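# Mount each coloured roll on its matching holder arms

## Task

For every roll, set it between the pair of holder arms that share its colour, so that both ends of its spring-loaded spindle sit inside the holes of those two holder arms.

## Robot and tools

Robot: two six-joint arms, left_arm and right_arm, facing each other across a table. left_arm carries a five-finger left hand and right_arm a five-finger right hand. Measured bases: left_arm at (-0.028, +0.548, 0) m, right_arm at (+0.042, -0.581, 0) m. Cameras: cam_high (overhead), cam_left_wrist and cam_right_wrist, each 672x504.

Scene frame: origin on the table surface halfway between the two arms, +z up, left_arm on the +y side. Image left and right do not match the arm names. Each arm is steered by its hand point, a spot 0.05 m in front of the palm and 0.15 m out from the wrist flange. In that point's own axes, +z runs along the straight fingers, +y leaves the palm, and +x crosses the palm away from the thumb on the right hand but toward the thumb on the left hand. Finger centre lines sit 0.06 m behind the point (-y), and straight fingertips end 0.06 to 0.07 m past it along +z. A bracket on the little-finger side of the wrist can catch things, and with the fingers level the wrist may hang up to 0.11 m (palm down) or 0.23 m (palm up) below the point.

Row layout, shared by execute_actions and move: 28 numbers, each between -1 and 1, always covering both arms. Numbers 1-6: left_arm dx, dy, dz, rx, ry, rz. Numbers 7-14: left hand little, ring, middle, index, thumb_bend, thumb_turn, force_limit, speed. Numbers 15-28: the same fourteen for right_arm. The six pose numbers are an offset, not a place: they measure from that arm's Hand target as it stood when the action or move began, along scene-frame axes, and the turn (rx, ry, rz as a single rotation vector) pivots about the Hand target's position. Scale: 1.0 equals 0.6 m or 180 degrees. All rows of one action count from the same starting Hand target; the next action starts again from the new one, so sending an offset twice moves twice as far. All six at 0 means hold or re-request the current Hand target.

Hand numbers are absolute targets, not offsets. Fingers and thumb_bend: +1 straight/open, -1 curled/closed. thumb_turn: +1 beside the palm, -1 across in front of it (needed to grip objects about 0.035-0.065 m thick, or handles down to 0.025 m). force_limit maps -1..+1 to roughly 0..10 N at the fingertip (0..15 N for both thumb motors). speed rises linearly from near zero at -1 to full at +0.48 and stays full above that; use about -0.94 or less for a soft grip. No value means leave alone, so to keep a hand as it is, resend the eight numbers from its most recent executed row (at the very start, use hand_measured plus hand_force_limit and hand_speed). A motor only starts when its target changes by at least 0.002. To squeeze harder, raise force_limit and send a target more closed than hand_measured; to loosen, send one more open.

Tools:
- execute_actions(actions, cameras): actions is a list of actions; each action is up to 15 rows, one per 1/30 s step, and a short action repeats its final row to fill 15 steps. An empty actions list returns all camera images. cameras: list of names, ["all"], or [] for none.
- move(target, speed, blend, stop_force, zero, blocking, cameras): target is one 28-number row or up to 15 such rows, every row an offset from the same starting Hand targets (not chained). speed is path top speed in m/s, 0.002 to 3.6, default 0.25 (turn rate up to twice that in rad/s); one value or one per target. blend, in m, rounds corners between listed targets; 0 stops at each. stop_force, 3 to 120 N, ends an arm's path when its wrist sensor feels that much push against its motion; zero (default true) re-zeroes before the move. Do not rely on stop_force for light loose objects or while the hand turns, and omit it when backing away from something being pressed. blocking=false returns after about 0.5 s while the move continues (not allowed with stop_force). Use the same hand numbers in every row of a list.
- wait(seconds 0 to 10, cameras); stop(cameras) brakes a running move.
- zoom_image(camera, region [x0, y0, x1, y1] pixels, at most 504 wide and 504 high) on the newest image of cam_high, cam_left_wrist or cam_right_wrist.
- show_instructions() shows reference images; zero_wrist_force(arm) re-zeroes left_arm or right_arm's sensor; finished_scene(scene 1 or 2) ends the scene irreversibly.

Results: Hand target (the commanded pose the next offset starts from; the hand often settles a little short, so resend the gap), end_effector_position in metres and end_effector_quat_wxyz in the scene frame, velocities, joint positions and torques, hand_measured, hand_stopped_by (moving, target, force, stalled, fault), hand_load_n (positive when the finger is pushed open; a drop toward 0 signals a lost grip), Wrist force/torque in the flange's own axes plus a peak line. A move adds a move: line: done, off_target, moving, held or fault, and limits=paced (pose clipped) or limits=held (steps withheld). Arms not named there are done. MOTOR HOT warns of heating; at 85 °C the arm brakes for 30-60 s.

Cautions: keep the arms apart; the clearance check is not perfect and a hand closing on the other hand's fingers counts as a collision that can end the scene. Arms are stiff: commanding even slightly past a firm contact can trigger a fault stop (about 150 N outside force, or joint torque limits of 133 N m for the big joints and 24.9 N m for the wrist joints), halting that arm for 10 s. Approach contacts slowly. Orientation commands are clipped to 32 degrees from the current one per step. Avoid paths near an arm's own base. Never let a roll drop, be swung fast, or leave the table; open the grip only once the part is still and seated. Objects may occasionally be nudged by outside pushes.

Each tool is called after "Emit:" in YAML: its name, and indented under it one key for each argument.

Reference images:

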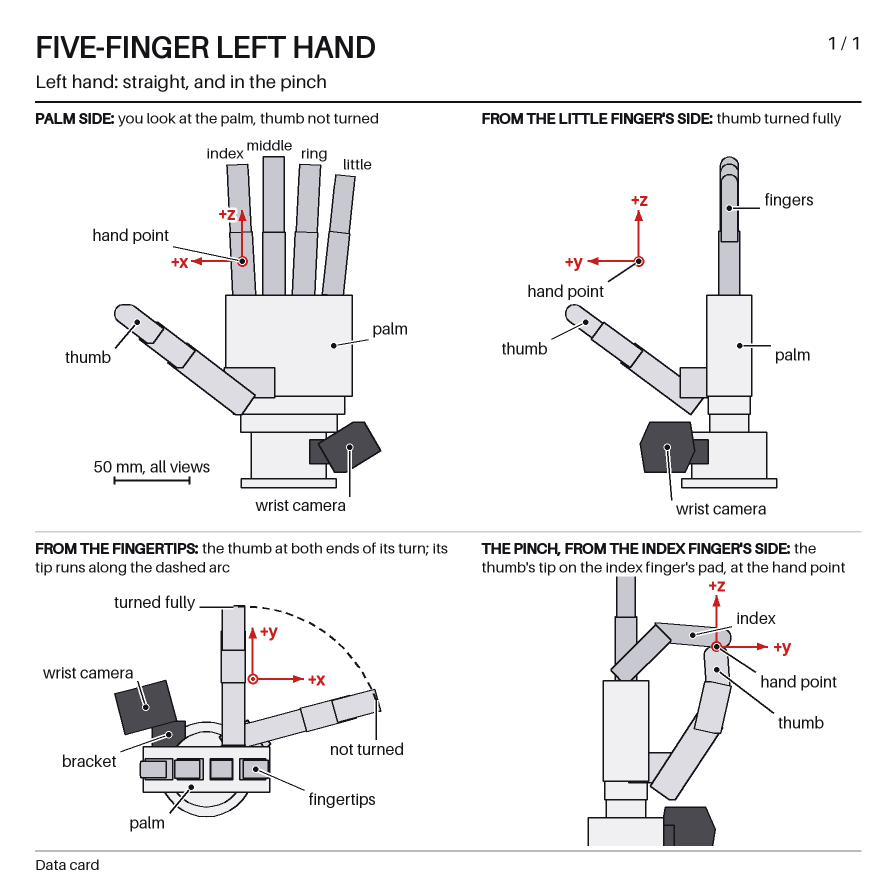

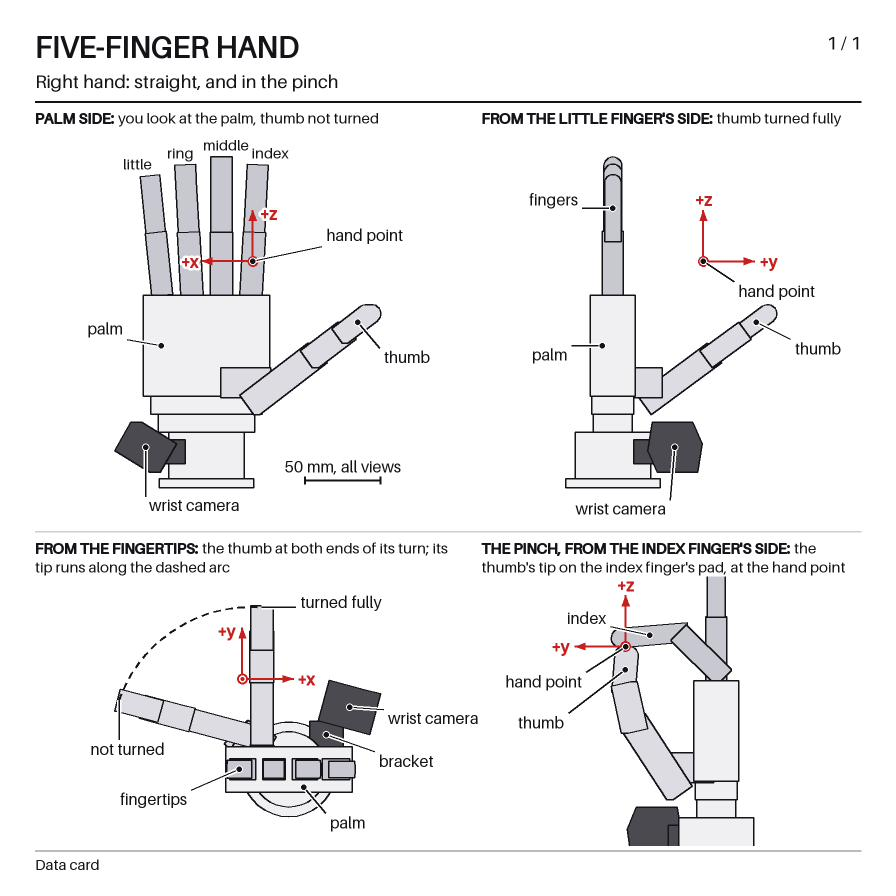

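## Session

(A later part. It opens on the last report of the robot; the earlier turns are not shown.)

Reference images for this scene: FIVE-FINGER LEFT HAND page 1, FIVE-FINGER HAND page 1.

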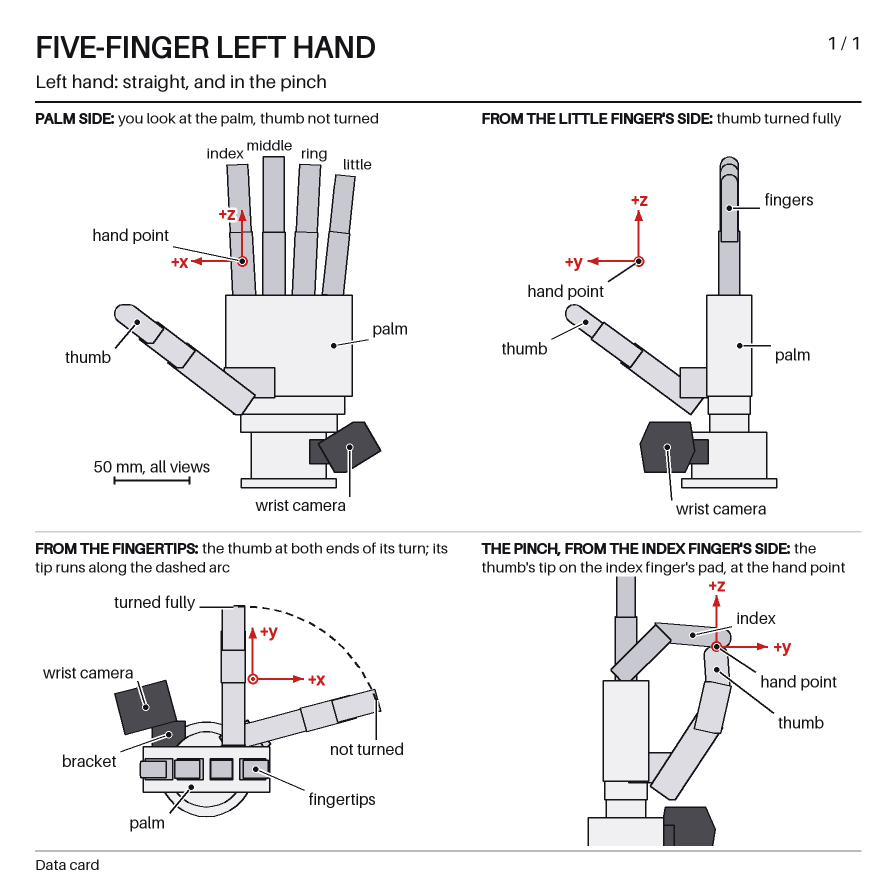

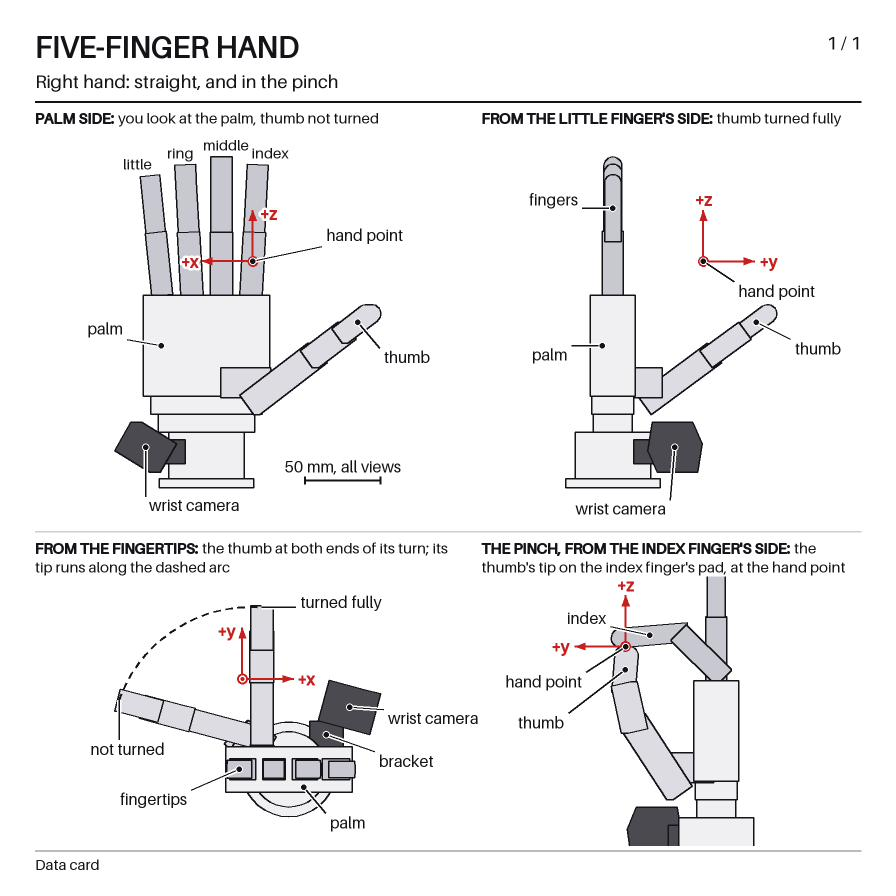

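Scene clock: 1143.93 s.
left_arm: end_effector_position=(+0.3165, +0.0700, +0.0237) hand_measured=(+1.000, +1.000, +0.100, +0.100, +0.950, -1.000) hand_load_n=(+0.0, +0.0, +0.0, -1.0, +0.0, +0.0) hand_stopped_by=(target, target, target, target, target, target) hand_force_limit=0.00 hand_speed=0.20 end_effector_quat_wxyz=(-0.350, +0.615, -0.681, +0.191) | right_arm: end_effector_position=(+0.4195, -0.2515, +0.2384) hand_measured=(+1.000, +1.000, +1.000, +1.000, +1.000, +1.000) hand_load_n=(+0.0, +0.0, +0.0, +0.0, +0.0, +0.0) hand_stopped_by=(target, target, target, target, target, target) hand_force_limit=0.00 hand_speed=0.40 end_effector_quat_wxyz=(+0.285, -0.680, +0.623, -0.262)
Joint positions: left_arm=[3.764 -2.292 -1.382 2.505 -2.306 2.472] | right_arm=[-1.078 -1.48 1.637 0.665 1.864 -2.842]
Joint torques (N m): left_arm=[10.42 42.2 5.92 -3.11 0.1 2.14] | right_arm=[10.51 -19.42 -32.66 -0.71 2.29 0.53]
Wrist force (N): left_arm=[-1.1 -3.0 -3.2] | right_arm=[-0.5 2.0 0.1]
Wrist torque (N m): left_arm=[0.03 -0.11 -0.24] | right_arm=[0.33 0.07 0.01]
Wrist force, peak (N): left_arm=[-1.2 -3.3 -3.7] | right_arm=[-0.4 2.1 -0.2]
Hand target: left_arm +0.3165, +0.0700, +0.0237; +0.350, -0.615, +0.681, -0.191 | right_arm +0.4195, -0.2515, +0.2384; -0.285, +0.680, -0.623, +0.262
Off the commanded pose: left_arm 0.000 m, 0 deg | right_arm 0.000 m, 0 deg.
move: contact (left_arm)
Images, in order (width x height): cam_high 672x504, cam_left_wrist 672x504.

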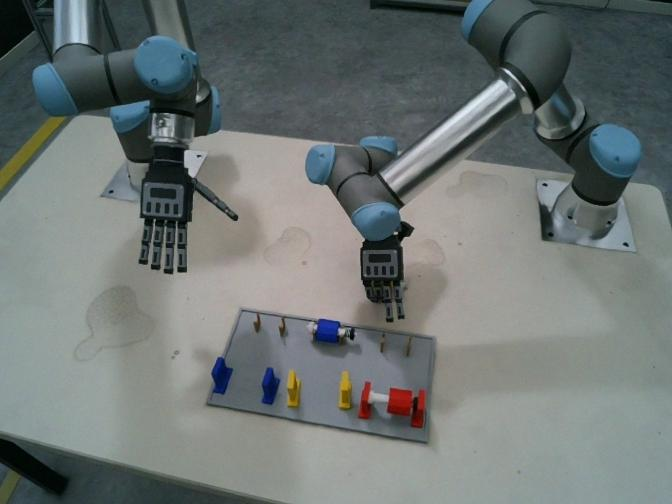

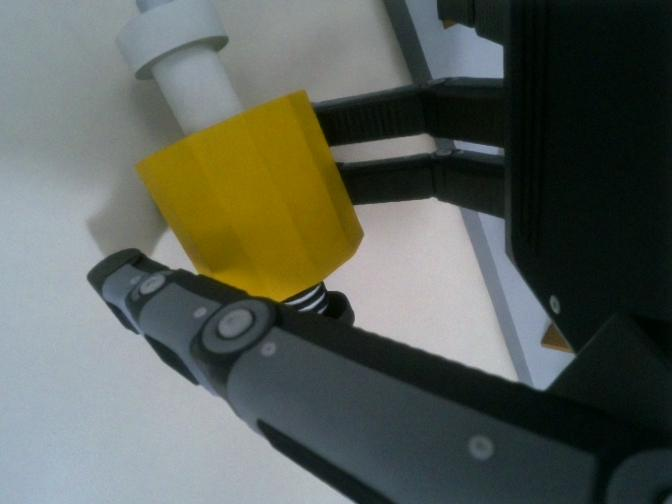

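Emit:
move:
  target: [0,-0.0033,0.0042,0,0,0.0,1,1,0.1,0.1,0.95,-1,0.0,0.2,0,0,0,0,0,0,1,1,1,1,1,1,0.0,0.4]
  speed: 0.02

Emit:
execute_actions:
  actions:
    - [[0,0,0,0,0,0,1,1,-0.65,-0.65,-0.3,-1,1.0,-0.92,0,0,0,0,0,0,1,1,1,1,1,1,0.0,0.4]]

Emit:
wait:
  seconds: 4
  cameras: ["cam_high","cam_left_wrist"]

Scene clock: 1145.00 s.
left_arm: end_effector_position=(+0.3165, +0.0681, +0.0262) hand_measured=(+1.000, +1.000, +0.100, +0.100, +0.950, -1.000) hand_load_n=(+0.0, +0.0, +0.0, +0.0, -0.5, +0.0) hand_stopped_by=(target, target, target, target, target, target) hand_force_limit=0.00 hand_speed=0.20 end_effector_quat_wxyz=(-0.350, +0.615, -0.681, +0.191) | right_arm: end_effector_position=(+0.4195, -0.2515, +0.2384) hand_measured=(+1.000, +1.000, +1.000, +1.000, +1.000, +1.000) hand_load_n=(+0.0, +0.0, +0.0, +0.0, +0.0, +0.0) hand_stopped_by=(target, target, target, target, target, target) hand_force_limit=0.00 hand_speed=0.40 end_effector_quat_wxyz=(+0.285, -0.680, +0.623, -0.262)
Joint positions: left_arm=[3.762 -2.293 -1.373 2.495 -2.307 2.469] | right_arm=[-1.078 -1.48 1.637 0.665 1.864 -2.842]
Joint torques (N m): left_arm=[-11.64 31.54 31.02 -3.84 -2.54 -2.67] | right_arm=[9.44 -20.27 -32.78 -0.54 2.16 0.41]
Wrist force (N): left_arm=[-0.1 -0.4 -1.3] | right_arm=[-0.5 1.7 0.0]
Wrist torque (N m): left_arm=[0.01 -0.09 -0.07] | right_arm=[0.30 0.06 0.02]
Wrist force, peak (N): left_arm=[-1.1 -3.3 -3.8] | right_arm=[-0.5 2.1 -0.1]
Hand target: left_arm +0.3165, +0.0680, +0.0262; +0.350, -0.615, +0.681, -0.191 | right_arm +0.4195, -0.2515, +0.2384; -0.285, +0.680, -0.623, +0.262
Off the commanded pose: left_arm 0.000 m, 0 deg | right_arm 0.000 m, 0 deg.
move: done

Scene clock: 1146.33 s.
left_arm: end_effector_position=(+0.3165, +0.0680, +0.0262) hand_measured=(+1.000, +1.000, -0.082, -0.136, +0.848, -1.000) hand_load_n=(+0.0, +0.0, +8.5, +10.0, +19.5, +3.0) hand_stopped_by=(target, target, force, force, force, target) hand_force_limit=1.00 hand_speed=-0.92 end_effector_quat_wxyz=(-0.350, +0.615, -0.681, +0.191) | right_arm: end_effector_position=(+0.4195, -0.2515, +0.2384) hand_measured=(+1.000, +1.000, +1.000, +1.000, +1.000, +1.000) hand_load_n=(+0.0, -0.5, +0.0, +0.0, +0.0, +0.0) hand_stopped_by=(target, target, target, target, target, target) hand_force_limit=0.00 hand_speed=0.40 end_effector_quat_wxyz=(+0.285, -0.680, +0.623, -0.262)
Joint positions: left_arm=[3.762 -2.293 -1.373 2.495 -2.307 2.469] | right_arm=[-1.078 -1.48 1.637 0.665 1.864 -2.842]
Joint torques (N m): left_arm=[-11.69 33.28 29.95 -3.74 -2.43 -2.58] | right_arm=[8.82 -19.49 -32.88 -0.59 2.08 0.27]
Wrist force (N): left_arm=[0.2 -0.1 -0.9] | right_arm=[-0.3 1.9 0.0]
Wrist torque (N m): left_arm=[-0.01 -0.10 -0.07] | right_arm=[0.34 0.04 0.03]
Wrist force, peak (N): left_arm=[-0.1 -0.4 -1.5] | right_arm=[-0.3 2.1 0.1]
Hand target: left_arm +0.3165, +0.0680, +0.0262; +0.350, -0.615, +0.681, -0.191 | right_arm +0.4195, -0.2515, +0.2384; -0.285, +0.680, -0.623, +0.262
Off the commanded pose: left_arm 0.000 m, 0 deg | right_arm 0.000 m, 0 deg.
Step readings (end_effector_position of left_arm | right_arm):
0: (+0.3165, +0.0681, +0.0262) | (+0.4195, -0.2515, +0.2384)
1: (+0.3165, +0.0680, +0.0262) | (+0.4195, -0.2515, +0.2384)
2: (+0.3165, +0.0680, +0.0262) | (+0.4195, -0.2515, +0.2384)
4: (+0.3165, +0.0680, +0.0262) | (+0.4195, -0.2515, +0.2384)
8: (+0.3165, +0.0680, +0.0262) | (+0.4195, -0.2515, +0.2384)
15: (+0.3165, +0.0680, +0.0262) | (+0.4195, -0.2515, +0.2384)

Scene clock: 1150.33 s.
left_arm: end_effector_position=(+0.3165, +0.0680, +0.0262) hand_measured=(+1.000, +1.000, -0.082, -0.136, +0.848, -1.000) hand_load_n=(+0.0, +0.0, +9.0, +10.0, +19.5, +3.5) hand_stopped_by=(target, target, force, force, force, target) hand_force_limit=1.00 hand_speed=-0.92 end_effector_quat_wxyz=(-0.350, +0.615, -0.681, +0.191) | right_arm: end_effector_position=(+0.4195, -0.2515, +0.2384) hand_measured=(+1.000, +1.000, +1.000, +1.000, +1.000, +1.000) hand_load_n=(+0.0, -0.5, +0.0, +0.0, +0.0, -0.5) hand_stopped_by=(target, target, target, target, target, target) hand_force_limit=0.00 hand_speed=0.40 end_effector_quat_wxyz=(+0.285, -0.680, +0.623, -0.262)
Joint positions: left_arm=[3.762 -2.293 -1.373 2.495 -2.307 2.469] | right_arm=[-1.078 -1.48 1.637 0.665 1.864 -2.842]
Joint torques (N m): left_arm=[-10.51 37.11 29.28 -3.56 -1.81 -2.12] | right_arm=[10.61 -18.94 -32.83 -0.63 2.17 0.61]
Wrist force (N): left_arm=[0.0 -0.1 -0.8] | right_arm=[-0.6 1.7 -0.1]
Wrist torque (N m): left_arm=[0.00 -0.07 -0.08] | right_arm=[0.31 0.07 0.01]
Wrist force, peak (N): left_arm=[-0.1 0.2 -1.1] | right_arm=[-0.6 2.1 0.1]
Hand target: left_arm +0.3165, +0.0680, +0.0262; +0.350, -0.615, +0.681, -0.191 | right_arm +0.4195, -0.2515, +0.2384; -0.285, +0.680, -0.623, +0.262
Off the commanded pose: left_arm 0.000 m, 0 deg | right_arm 0.000 m, 0 deg.
wait: 4.00 s; at rest by 0.17 s
Images, in order (width x height): cam_high 672x504, cam_left_wrist 672x504.

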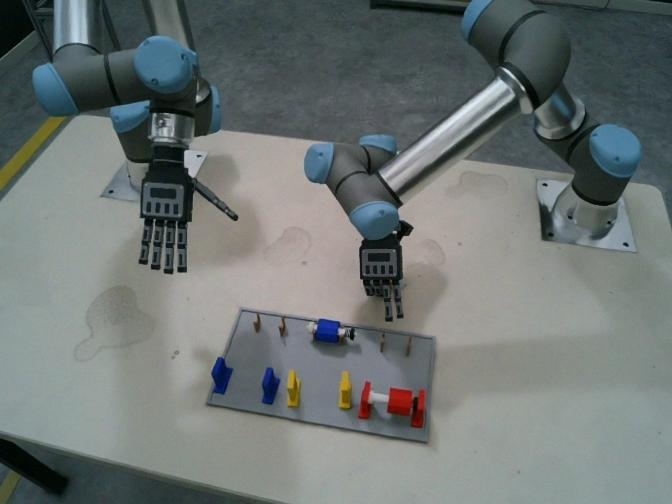

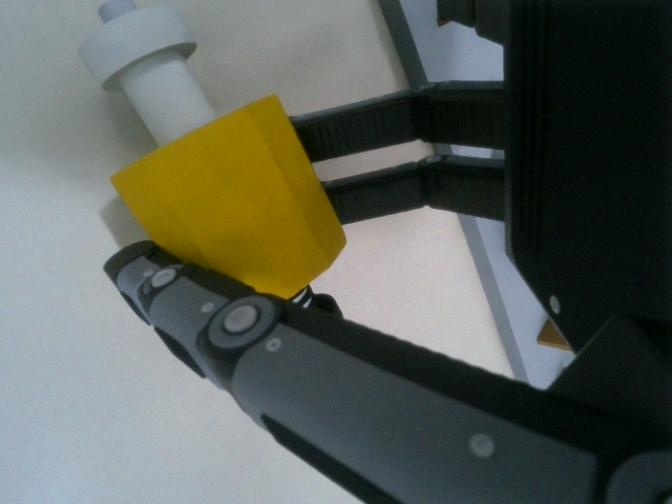

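Emit:
move:
  target: [0,0,0.025,0,0,0,1,1,-0.65,-0.65,-0.3,-1,1.0,-0.92,0,0,0,0,0,0,1,1,1,1,1,1,0.0,0.4]
  speed: 0.03

Emit:
move:
  target: [0,0,0.165,0,0,0,1,1,-0.65,-0.65,-0.3,-1,1.0,-0.92,0,0,0,0,0,0,1,1,1,1,1,1,0.0,0.4]
  speed: 0.06
  cameras: ["cam_left_wrist"]

Scene clock: 1152.53 s.
left_arm: end_effector_position=(+0.3165, +0.0680, +0.0411) hand_measured=(+1.000, +1.000, -0.082, -0.136, +0.848, -1.000) hand_load_n=(+0.0, +0.0, +8.5, +10.0, +19.5, +3.0) hand_stopped_by=(target, target, force, force, force, target) hand_force_limit=1.00 hand_speed=-0.92 end_effector_quat_wxyz=(-0.350, +0.615, -0.681, +0.191) | right_arm: end_effector_position=(+0.4195, -0.2515, +0.2384) hand_measured=(+1.000, +1.000, +1.000, +1.000, +1.000, +1.000) hand_load_n=(+0.0, +0.0, +0.0, +0.0, +0.0, +0.0) hand_stopped_by=(target, target, target, target, target, target) hand_force_limit=0.00 hand_speed=0.40 end_effector_quat_wxyz=(+0.285, -0.680, +0.623, -0.262)
Joint positions: left_arm=[3.762 -2.276 -1.361 2.466 -2.307 2.469] | right_arm=[-1.078 -1.48 1.637 0.665 1.864 -2.842]
Joint torques (N m): left_arm=[-9.37 53.73 30.41 -3.96 -1.37 0.6] | right_arm=[10.47 -18.2 -32.65 -0.84 2.34 0.34]
Wrist force (N): left_arm=[-0.1 0.1 -1.0] | right_arm=[-0.3 1.7 0.0]
Wrist torque (N m): left_arm=[0.03 -0.06 -0.10] | right_arm=[0.30 0.04 0.01]
Wrist force, peak (N): left_arm=[0.2 -0.1 -1.2] | right_arm=[-0.6 2.0 -0.1]
Hand target: left_arm +0.3165, +0.0680, +0.0412; +0.350, -0.615, +0.681, -0.191 | right_arm +0.4195, -0.2515, +0.2384; -0.285, +0.680, -0.623, +0.262
Off the commanded pose: left_arm 0.000 m, 0 deg | right_arm 0.000 m, 0 deg.
move: done

Scene clock: 1154.67 s.
left_arm: end_effector_position=(+0.3165, +0.0680, +0.1401) hand_measured=(+1.000, +1.000, -0.082, -0.136, +0.848, -1.000) hand_load_n=(+0.0, +0.0, +8.5, +10.0, +19.5, +3.0) hand_stopped_by=(target, target, force, force, force, target) hand_force_limit=1.00 hand_speed=-0.92 end_effector_quat_wxyz=(-0.350, +0.615, -0.681, +0.191) | right_arm: end_effector_position=(+0.4195, -0.2515, +0.2384) hand_measured=(+1.000, +1.000, +1.000, +1.000, +1.000, +1.000) hand_load_n=(+0.0, +0.0, +0.0, +0.0, +0.0, +0.0) hand_stopped_by=(target, target, target, target, target, target) hand_force_limit=0.00 hand_speed=0.40 end_effector_quat_wxyz=(+0.285, -0.680, +0.623, -0.262)
Joint positions: left_arm=[3.762 -2.183 -1.246 2.258 -2.307 2.469] | right_arm=[-1.078 -1.48 1.637 0.665 1.864 -2.842]
Joint torques (N m): left_arm=[4.2 52.54 32.92 -3.81 -1.11 -2.09] | right_arm=[9.9 -19.99 -33.72 -0.56 2.21 0.31]
Wrist force (N): left_arm=[0.1 -0.1 -0.8] | right_arm=[-0.5 1.8 -0.1]
Wrist torque (N m): left_arm=[-0.01 -0.12 -0.10] | right_arm=[0.32 0.06 0.01]
Wrist force, peak (N): left_arm=[0.2 0.2 -1.0] | right_arm=[-0.4 2.0 -0.3]
Hand target: left_arm +0.3165, +0.0680, +0.1402; +0.350, -0.615, +0.681, -0.191 | right_arm +0.4195, -0.2515, +0.2384; -0.285, +0.680, -0.623, +0.262
Off the commanded pose: left_arm 0.000 m, 0 deg | right_arm 0.000 m, 0 deg.
move: done
Images, in order (width x height): cam_left_wrist 672x504.

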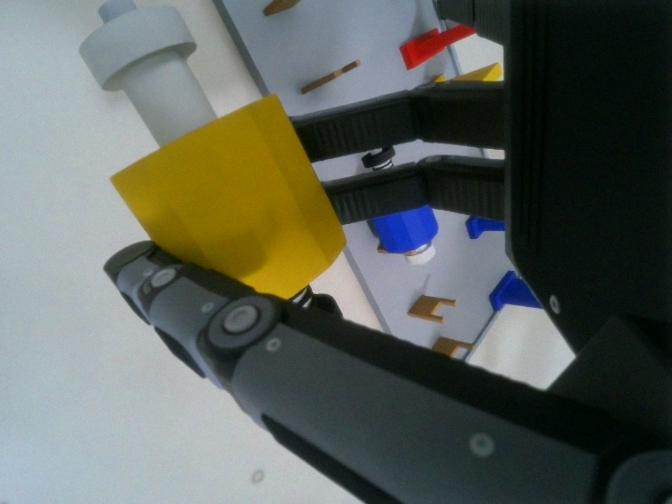

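Emit:
move:
  target: [0.4637,-0.1433,0.0,-0.1331,-0.0091,0.0427,1,1,-0.65,-0.65,-0.3,-1,1.0,-0.92,0,0,0,0,0,0,1,1,1,1,1,1,0.0,0.4]
  speed: 0.12
  cameras: ["cam_high","cam_left_wrist","cam_right_wrist"]

Emit:
zoom_image:
  camera: "cam_left_wrist"
  region: [0, 0, 336, 252]

Emit:
zoom_image:
  camera: "cam_high"
  region: [270, 310, 390, 430]

Emit:
zoom_image:
  camera: "cam_right_wrist"
  region: [150, 150, 350, 350]

Scene clock: 1158.30 s.
left_arm: end_effector_position=(+0.5947, -0.0179, +0.1402) hand_measured=(+1.000, +1.000, -0.082, -0.136, +0.848, -1.000) hand_load_n=(+0.0, +0.0, +9.0, +9.5, +19.5, +3.0) hand_stopped_by=(target, target, force, force, force, target) hand_force_limit=1.00 hand_speed=-0.92 end_effector_quat_wxyz=(-0.236, +0.715, -0.579, +0.313) | right_arm: end_effector_position=(+0.4195, -0.2515, +0.2384) hand_measured=(+1.000, +1.000, +1.000, +1.000, +1.000, +1.000) hand_load_n=(+0.0, +0.0, +0.0, +0.0, +0.0, +0.0) hand_stopped_by=(target, target, target, target, target, target) hand_force_limit=0.00 hand_speed=0.40 end_effector_quat_wxyz=(+0.285, -0.680, +0.623, -0.262)
Joint positions: left_arm=[4.059 -2.683 -0.294 2.115 -1.989 2.456] | right_arm=[-1.078 -1.48 1.637 0.665 1.864 -2.842]
Joint torques (N m): left_arm=[7.55 44.42 33.35 -2.87 -1.99 -2.45] | right_arm=[9.39 -18.27 -33.67 -0.5 2.31 0.53]
Wrist force (N): left_arm=[-0.4 0.2 -0.9] | right_arm=[-0.4 1.8 -0.1]
Wrist torque (N m): left_arm=[0.12 -0.09 -0.03] | right_arm=[0.32 0.06 0.01]
Wrist force, peak (N): left_arm=[0.4 -0.3 -1.4] | right_arm=[-0.4 2.2 0.1]
Hand target: left_arm +0.5947, -0.0180, +0.1402; -0.236, +0.715, -0.579, +0.313 | right_arm +0.4195, -0.2515, +0.2384; -0.285, +0.680, -0.623, +0.262
Off the commanded pose: left_arm 0.000 m, 0 deg | right_arm 0.000 m, 0 deg.
move: done

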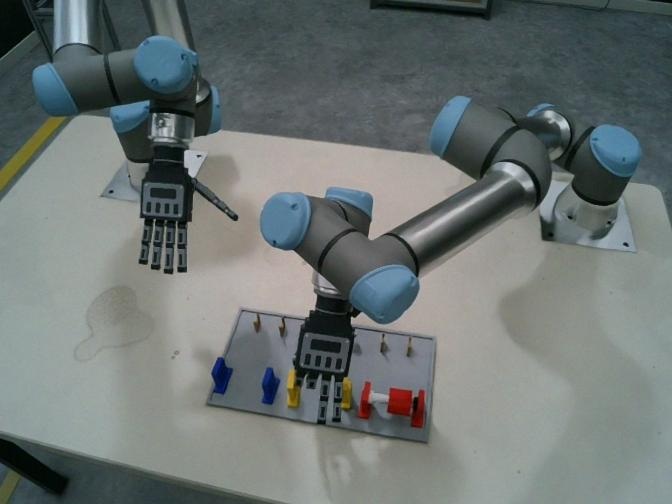

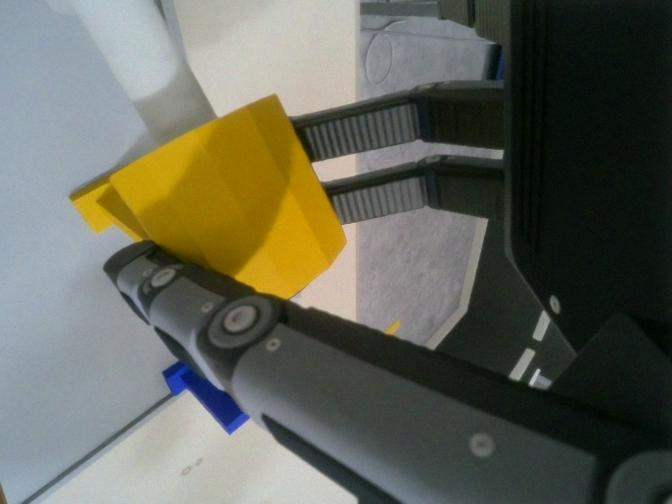

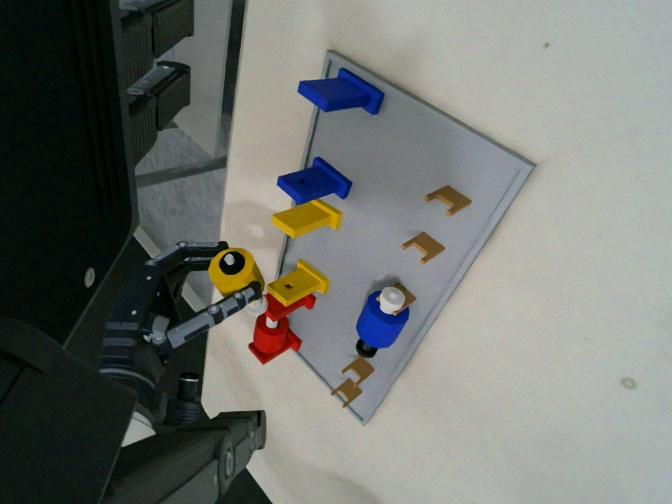

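Scaled by 1.500 from the camera's 672x504 image, which has a finer 960x720 frame.

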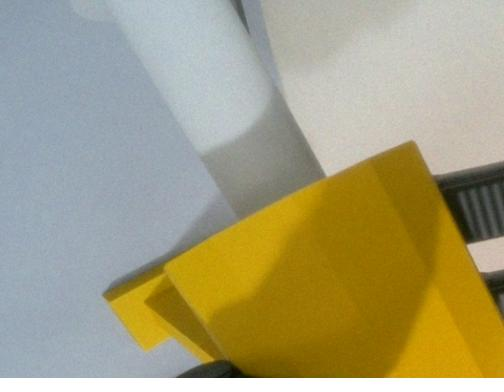

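Scaled by 4.200 from the camera's 672x504 image, which has a finer 960x720 frame.

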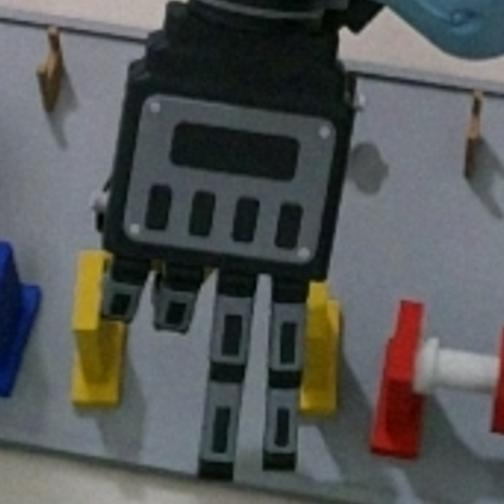

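Scaled by 2.520 from the camera's 672x504 image, which has a finer 960x720 frame.

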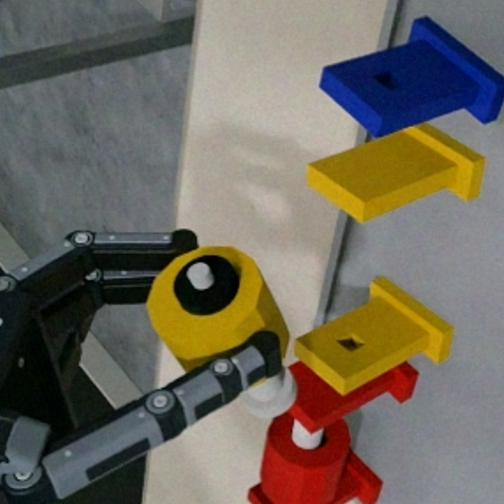

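Emit:
move:
  target:
    - [-0.4412,-0.0342,0.0,0.1331,0.0091,-0.0427,1,1,-0.65,-0.65,-0.3,-1,1.0,-0.92,0,0,0,0,0,0,1,1,1,1,1,1,0.0,0.4]
    - [-0.4412,-0.0342,-0.175,0.1331,0.0091,-0.0427,1,1,-0.65,-0.65,-0.3,-1,1.0,-0.92,0,0,0,0,0,0,1,1,1,1,1,1,0.0,0.4]
  speed: 0.12
  cameras: ["cam_high","cam_left_wrist","cam_right_wrist"]

Scene clock: 1163.90 s.
left_arm: end_effector_position=(+0.3300, -0.0385, +0.0353) hand_measured=(+1.000, +1.000, -0.082, -0.136, +0.848, -1.000) hand_load_n=(+0.0, +0.0, +8.5, +9.5, +19.0, +3.0) hand_stopped_by=(target, target, force, force, force, target) hand_force_limit=1.00 hand_speed=-0.92 end_effector_quat_wxyz=(-0.350, +0.615, -0.681, +0.191) | right_arm: end_effector_position=(+0.4195, -0.2515, +0.2384) hand_measured=(+1.000, +1.000, +1.000, +1.000, +1.000, +1.000) hand_load_n=(+0.0, +0.0, +0.0, +0.0, +0.0, +0.0) hand_stopped_by=(target, target, target, target, target, target) hand_force_limit=0.00 hand_speed=0.40 end_effector_quat_wxyz=(+0.285, -0.680, +0.623, -0.262)
Joint positions: left_arm=[3.678 -2.554 -0.875 2.184 -2.336 2.361] | right_arm=[-1.078 -1.48 1.637 0.665 1.864 -2.842]
Joint torques (N m): left_arm=[2.26 40.56 5 -0.09 -0.01 2.55] | right_arm=[9.61 -19.34 -33.04 -0.59 2.2 0.4]
Wrist force (N): left_arm=[-0.1 0.4 -1.0] | right_arm=[-0.4 2.0 0.0]
Wrist torque (N m): left_arm=[0.13 -0.08 -0.22] | right_arm=[0.34 0.06 0.02]
Wrist force, peak (N): left_arm=[0.1 0.9 -1.8] | right_arm=[-0.5 2.2 0.0]
Hand target: left_arm +0.3300, -0.0385, +0.0352; +0.350, -0.615, +0.681, -0.191 | right_arm +0.4195, -0.2515, +0.2384; -0.285, +0.680, -0.623, +0.262
Off the commanded pose: left_arm 0.000 m, 0 deg | right_arm 0.000 m, 0 deg.
move: done

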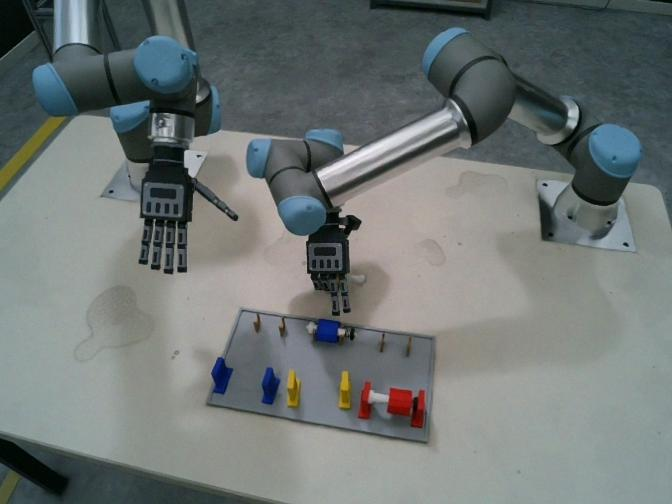

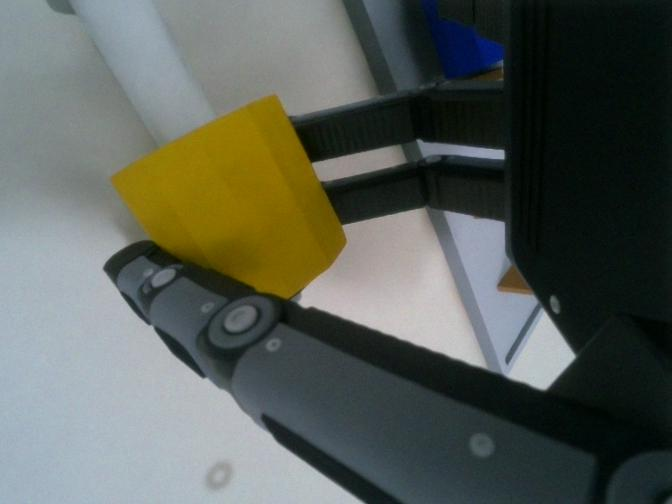

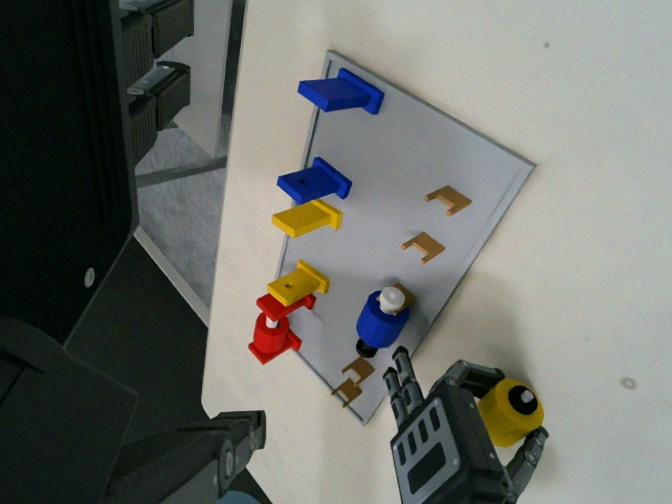

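Emit:
move:
  target: [-0.05,0,0,0,0,0,1,1,-0.65,-0.65,-0.3,-1,1.0,-0.92,0,0,0,0,0,0,1,1,1,1,1,1,0.0,0.4]
  speed: 0.08

Emit:
move:
  target: [0,0,-0.025,0,0,0,1,1,-0.65,-0.65,-0.3,-1,1.0,-0.92,0,0,0,0,0,0,1,1,1,1,1,1,0.0,0.4]
  speed: 0.012
  stop_force: 3
  cameras: ["cam_high","cam_left_wrist","cam_right_wrist"]

Scene clock: 1165.13 s.
left_arm: end_effector_position=(+0.3001, -0.0385, +0.0352) hand_measured=(+1.000, +1.000, -0.082, -0.136, +0.848, -1.000) hand_load_n=(+0.0, +0.0, +9.0, +10.0, +19.5, +3.0) hand_stopped_by=(target, target, force, force, force, target) hand_force_limit=1.00 hand_speed=-0.92 end_effector_quat_wxyz=(-0.350, +0.615, -0.681, +0.191) | right_arm: end_effector_position=(+0.4195, -0.2515, +0.2384) hand_measured=(+1.000, +1.000, +1.000, +1.000, +1.000, +1.000) hand_load_n=(+0.0, +0.0, +0.0, +0.0, +0.0, +0.0) hand_stopped_by=(target, target, target, target, target, target) hand_force_limit=0.00 hand_speed=0.40 end_effector_quat_wxyz=(+0.285, -0.680, +0.623, -0.262)
Joint positions: left_arm=[3.637 -2.532 -0.926 2.176 -2.349 2.307] | right_arm=[-1.078 -1.48 1.637 0.665 1.864 -2.842]
Joint torques (N m): left_arm=[-10.81 61.42 4.46 -4.09 -2.6 -2.56] | right_arm=[10.88 -19.98 -32.04 -0.61 2.3 0.6]
Wrist force (N): left_arm=[0.2 0.1 -1.2] | right_arm=[-0.4 1.8 0.0]
Wrist torque (N m): left_arm=[0.07 -0.15 -0.04] | right_arm=[0.31 0.05 0.02]
Wrist force, peak (N): left_arm=[0.0 0.2 -1.4] | right_arm=[-0.7 2.2 -0.3]
Hand target: left_arm +0.3000, -0.0385, +0.0352; +0.350, -0.615, +0.681, -0.191 | right_arm +0.4195, -0.2515, +0.2384; -0.285, +0.680, -0.623, +0.262
Off the commanded pose: left_arm 0.000 m, 0 deg | right_arm 0.000 m, 0 deg.
move: done

Scene clock: 1167.17 s.
left_arm: end_effector_position=(+0.3000, -0.0385, +0.0261) hand_measured=(+1.000, +1.000, -0.082, -0.136, +0.848, -1.000) hand_load_n=(+0.0, +0.0, +7.5, +10.0, +18.5, +2.0) hand_stopped_by=(target, target, force, force, force, target) hand_force_limit=1.00 hand_speed=-0.92 end_effector_quat_wxyz=(-0.350, +0.615, -0.681, +0.191) | right_arm: end_effector_position=(+0.4195, -0.2515, +0.2384) hand_measured=(+1.000, +1.000, +1.000, +1.000, +1.000, +1.000) hand_load_n=(+0.0, +0.0, +0.0, +0.0, +0.0, +0.0) hand_stopped_by=(target, target, target, target, target, target) hand_force_limit=0.00 hand_speed=0.40 end_effector_quat_wxyz=(+0.285, -0.680, +0.623, -0.262)
Joint positions: left_arm=[3.637 -2.541 -0.935 2.192 -2.349 2.307] | right_arm=[-1.078 -1.48 1.637 0.665 1.864 -2.842]
Joint torques (N m): left_arm=[-8.5 62.3 31.67 -4.16 -0.03 -1.73] | right_arm=[9.12 -19.15 -32.8 -0.74 2.07 0.33]
Wrist force (N): left_arm=[0.2 -0.2 -1.0] | right_arm=[-0.5 1.8 -0.3]
Wrist torque (N m): left_arm=[0.01 -0.16 -0.03] | right_arm=[0.33 0.08 0.01]
Wrist force, peak (N): left_arm=[-0.1 -4.9 -4.6] | right_arm=[-0.4 2.1 -0.1]
Hand target: left_arm +0.3000, -0.0385, +0.0261; +0.350, -0.615, +0.681, -0.191 (not the last commanded pose) | right_arm +0.4195, -0.2515, +0.2384; -0.285, +0.680, -0.623, +0.262
Off the commanded pose: left_arm 0.006 m, 0 deg | right_arm 0.000 m, 0 deg.
move: contact (left_arm)

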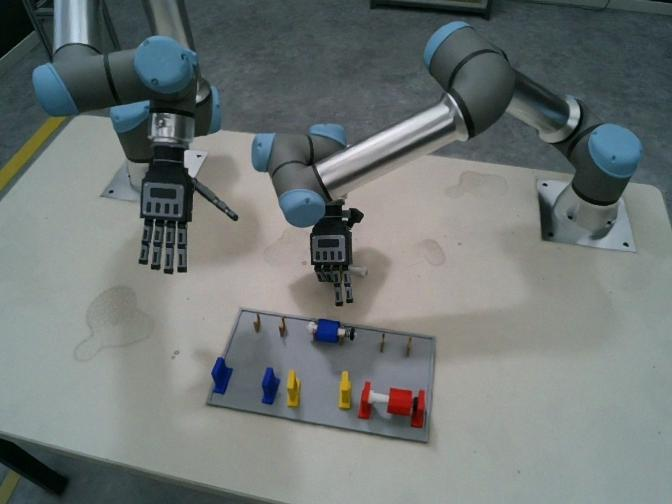

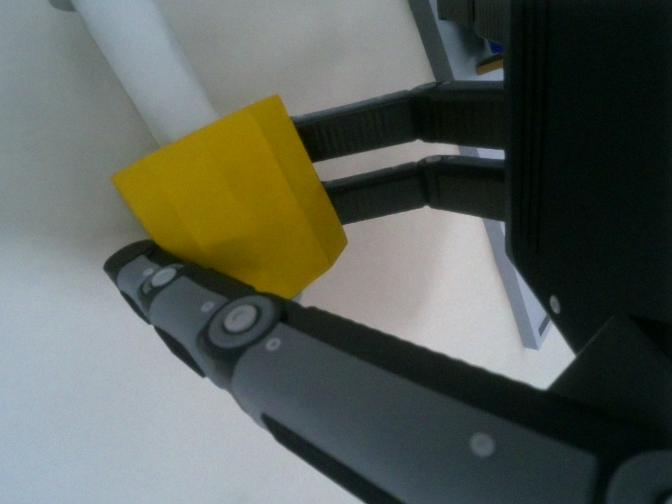

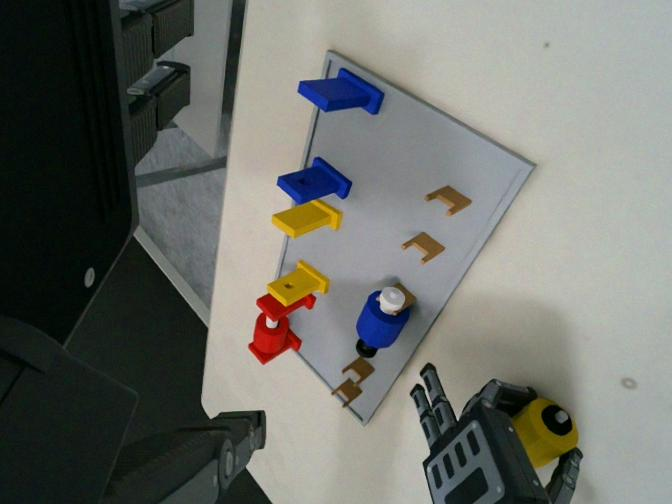

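Emit:
execute_actions:
  actions:
    - [[0,0,0,0,0,0,1,1,0.1,0.08,0.95,-1,1.0,-0.7,0,0,0,0,0,0,1,1,1,1,1,1,0.0,0.4]]

Emit:
wait:
  seconds: 1
  cameras: ["cam_left_wrist","cam_right_wrist"]

Scene clock: 1168.00 s.
left_arm: end_effector_position=(+0.3000, -0.0385, +0.0262) hand_measured=(+1.000, +1.000, +0.100, +0.080, +0.950, -1.000) hand_load_n=(+0.0, +0.0, +0.0, +0.0, +0.0, +0.0) hand_stopped_by=(target, target, target, target, target, target) hand_force_limit=1.00 hand_speed=-0.70 end_effector_quat_wxyz=(-0.350, +0.615, -0.681, +0.191) | right_arm: end_effector_position=(+0.4195, -0.2515, +0.2384) hand_measured=(+1.000, +1.000, +1.000, +1.000, +1.000, +1.000) hand_load_n=(+0.0, +0.0, +0.0, +0.0, +0.0, +0.0) hand_stopped_by=(target, target, target, target, target, target) hand_force_limit=0.00 hand_speed=0.40 end_effector_quat_wxyz=(+0.285, -0.680, +0.623, -0.262)
Joint positions: left_arm=[3.637 -2.541 -0.935 2.192 -2.349 2.307] | right_arm=[-1.078 -1.48 1.637 0.665 1.864 -2.842]
Joint torques (N m): left_arm=[-6.96 59.49 30.84 -3.36 -0.33 -1.09] | right_arm=[9.46 -19.73 -31.81 -0.61 2.27 0.35]
Wrist force (N): left_arm=[-0.1 -0.5 -1.4] | right_arm=[-0.3 1.8 0.2]
Wrist torque (N m): left_arm=[0.02 -0.14 -0.03] | right_arm=[0.31 0.03 0.03]
Wrist force, peak (N): left_arm=[-0.1 -0.6 -1.8] | right_arm=[-0.3 2.1 -0.1]
Hand target: left_arm +0.3000, -0.0385, +0.0261; +0.350, -0.615, +0.681, -0.191 | right_arm +0.4195, -0.2515, +0.2384; -0.285, +0.680, -0.623, +0.262
Off the commanded pose: left_arm 0.000 m, 0 deg | right_arm 0.000 m, 0 deg.
Step readings (end_effector_position of left_arm | right_arm):
0: (+0.3000, -0.0385, +0.0261) | (+0.4195, -0.2515, +0.2384)
1: (+0.3000, -0.0385, +0.0261) | (+0.4195, -0.2515, +0.2384)
2: (+0.3000, -0.0385, +0.0261) | (+0.4195, -0.2515, +0.2384)
4: (+0.3000, -0.0385, +0.0261) | (+0.4195, -0.2515, +0.2384)
8: (+0.3000, -0.0385, +0.0262) | (+0.4195, -0.2515, +0.2384)
15: (+0.3000, -0.0385, +0.0262) | (+0.4195, -0.2515, +0.2384)

Scene clock: 1169.00 s.
left_arm: end_effector_position=(+0.3000, -0.0385, +0.0262) hand_measured=(+1.000, +1.000, +0.100, +0.080, +0.950, -1.000) hand_load_n=(+0.0, +0.0, +0.0, +0.0, +0.0, +0.0) hand_stopped_by=(target, target, target, target, target, target) hand_force_limit=1.00 hand_speed=-0.70 end_effector_quat_wxyz=(-0.350, +0.615, -0.681, +0.191) | right_arm: end_effector_position=(+0.4195, -0.2515, +0.2384) hand_measured=(+1.000, +1.000, +1.000, +1.000, +1.000, +1.000) hand_load_n=(+0.0, +0.0, +0.0, +0.0, +0.0, +0.0) hand_stopped_by=(target, target, target, target, target, target) hand_force_limit=0.00 hand_speed=0.40 end_effector_quat_wxyz=(+0.285, -0.680, +0.623, -0.262)
Joint positions: left_arm=[3.637 -2.541 -0.935 2.192 -2.349 2.307] | right_arm=[-1.078 -1.48 1.637 0.665 1.864 -2.842]
Joint torques (N m): left_arm=[-4 56.33 29.16 -2.42 -0.77 -0.22] | right_arm=[11.43 -18.88 -32.45 -0.63 1.93 0.53]
Wrist force (N): left_arm=[0.1 -0.6 -1.7] | right_arm=[-0.3 1.9 -0.1]
Wrist torque (N m): left_arm=[0.02 -0.18 -0.01] | right_arm=[0.33 0.05 0.03]
Wrist force, peak (N): left_arm=[0.0 -0.7 -1.8] | right_arm=[-0.2 2.1 0.4]
Hand target: left_arm +0.3000, -0.0385, +0.0261; +0.350, -0.615, +0.681, -0.191 | right_arm +0.4195, -0.2515, +0.2384; -0.285, +0.680, -0.623, +0.262
Off the commanded pose: left_arm 0.000 m, 0 deg | right_arm 0.000 m, 0 deg.
wait: 1.00 s; at rest by 0.17 s
Images, in order (width x height): cam_left_wrist 672x504, cam_right_wrist 672x504.

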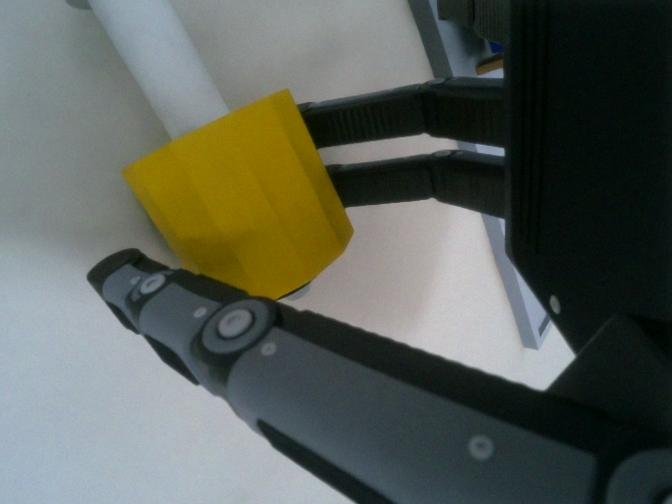

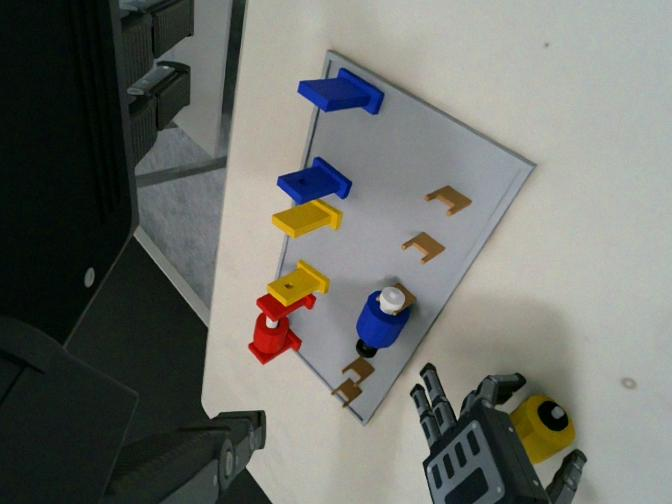

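Emit:
move:
  target:
    - [0,0,0.02,0,0,0,1,1,0.1,0.08,0.95,-1,1.0,-0.7,0,0,0,0,0,0,1,1,1,1,1,1,0.0,0.4]
    - [0,0,0.2,0,0,0,1,1,0.1,0.08,0.95,-1,1.0,-0.7,0,0,0,0,0,0,1,1,1,1,1,1,0.0,0.4]
  speed: [0.02,0.08]
  cameras: ["cam_high","cam_left_wrist","cam_right_wrist"]

Scene clock: 1171.93 s.
left_arm: end_effector_position=(+0.3000, -0.0385, +0.1461) hand_measured=(+1.000, +1.000, +0.100, +0.080, +0.950, -1.000) hand_load_n=(+0.0, +0.0, +0.0, +0.0, +0.0, +0.0) hand_stopped_by=(target, target, target, target, target, target) hand_force_limit=1.00 hand_speed=-0.70 end_effector_quat_wxyz=(-0.350, +0.615, -0.681, +0.191) | right_arm: end_effector_position=(+0.4195, -0.2515, +0.2384) hand_measured=(+1.000, +1.000, +1.000, +1.000, +1.000, +1.000) hand_load_n=(+0.0, -0.5, -0.5, +0.0, +0.0, +0.0) hand_stopped_by=(target, target, target, target, target, target) hand_force_limit=0.00 hand_speed=0.40 end_effector_quat_wxyz=(+0.285, -0.680, +0.623, -0.262)
Joint positions: left_arm=[3.637 -2.462 -0.77 1.949 -2.349 2.307] | right_arm=[-1.078 -1.48 1.637 0.665 1.864 -2.842]
Joint torques (N m): left_arm=[3.9 50.57 33.14 -4.1 -2.53 -2.66] | right_arm=[9.68 -18.78 -33.86 -0.6 2.2 0.48]
Wrist force (N): left_arm=[0.1 -0.4 -1.7] | right_arm=[-0.3 2.0 0.0]
Wrist torque (N m): left_arm=[-0.03 -0.17 -0.03] | right_arm=[0.34 0.04 0.03]
Wrist force, peak (N): left_arm=[-0.2 -0.5 -2.2] | right_arm=[-0.3 2.2 0.1]
Hand target: left_arm +0.3000, -0.0385, +0.1461; +0.350, -0.615, +0.681, -0.191 | right_arm +0.4195, -0.2515, +0.2384; -0.285, +0.680, -0.623, +0.262
Off the commanded pose: left_arm 0.000 m, 0 deg | right_arm 0.000 m, 0 deg.
move: done

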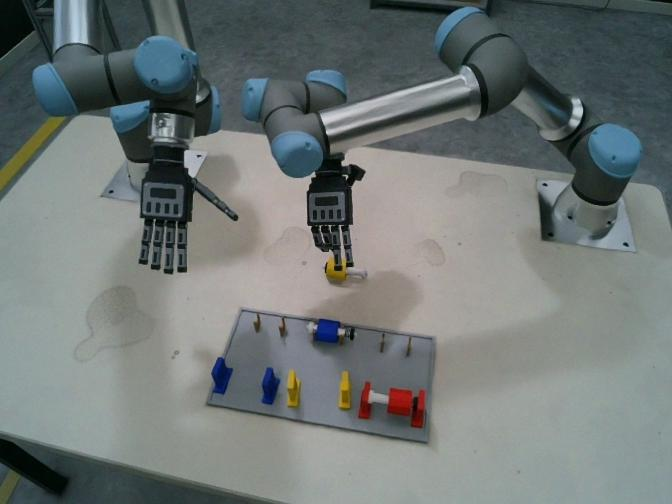

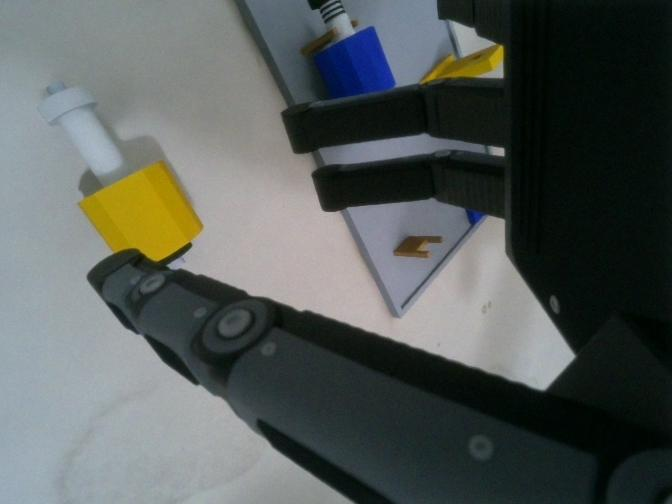

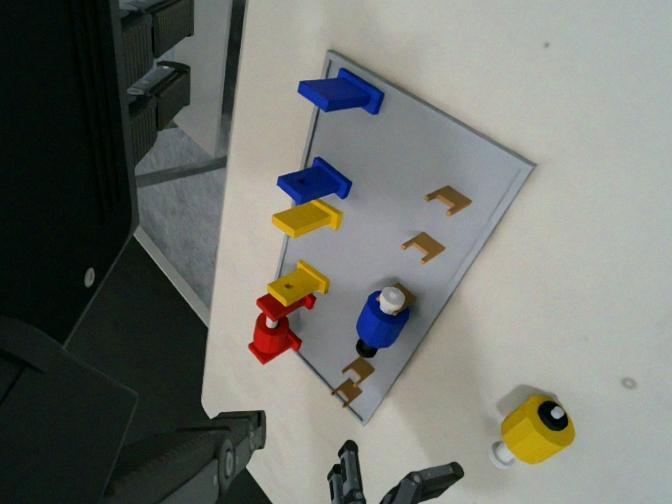

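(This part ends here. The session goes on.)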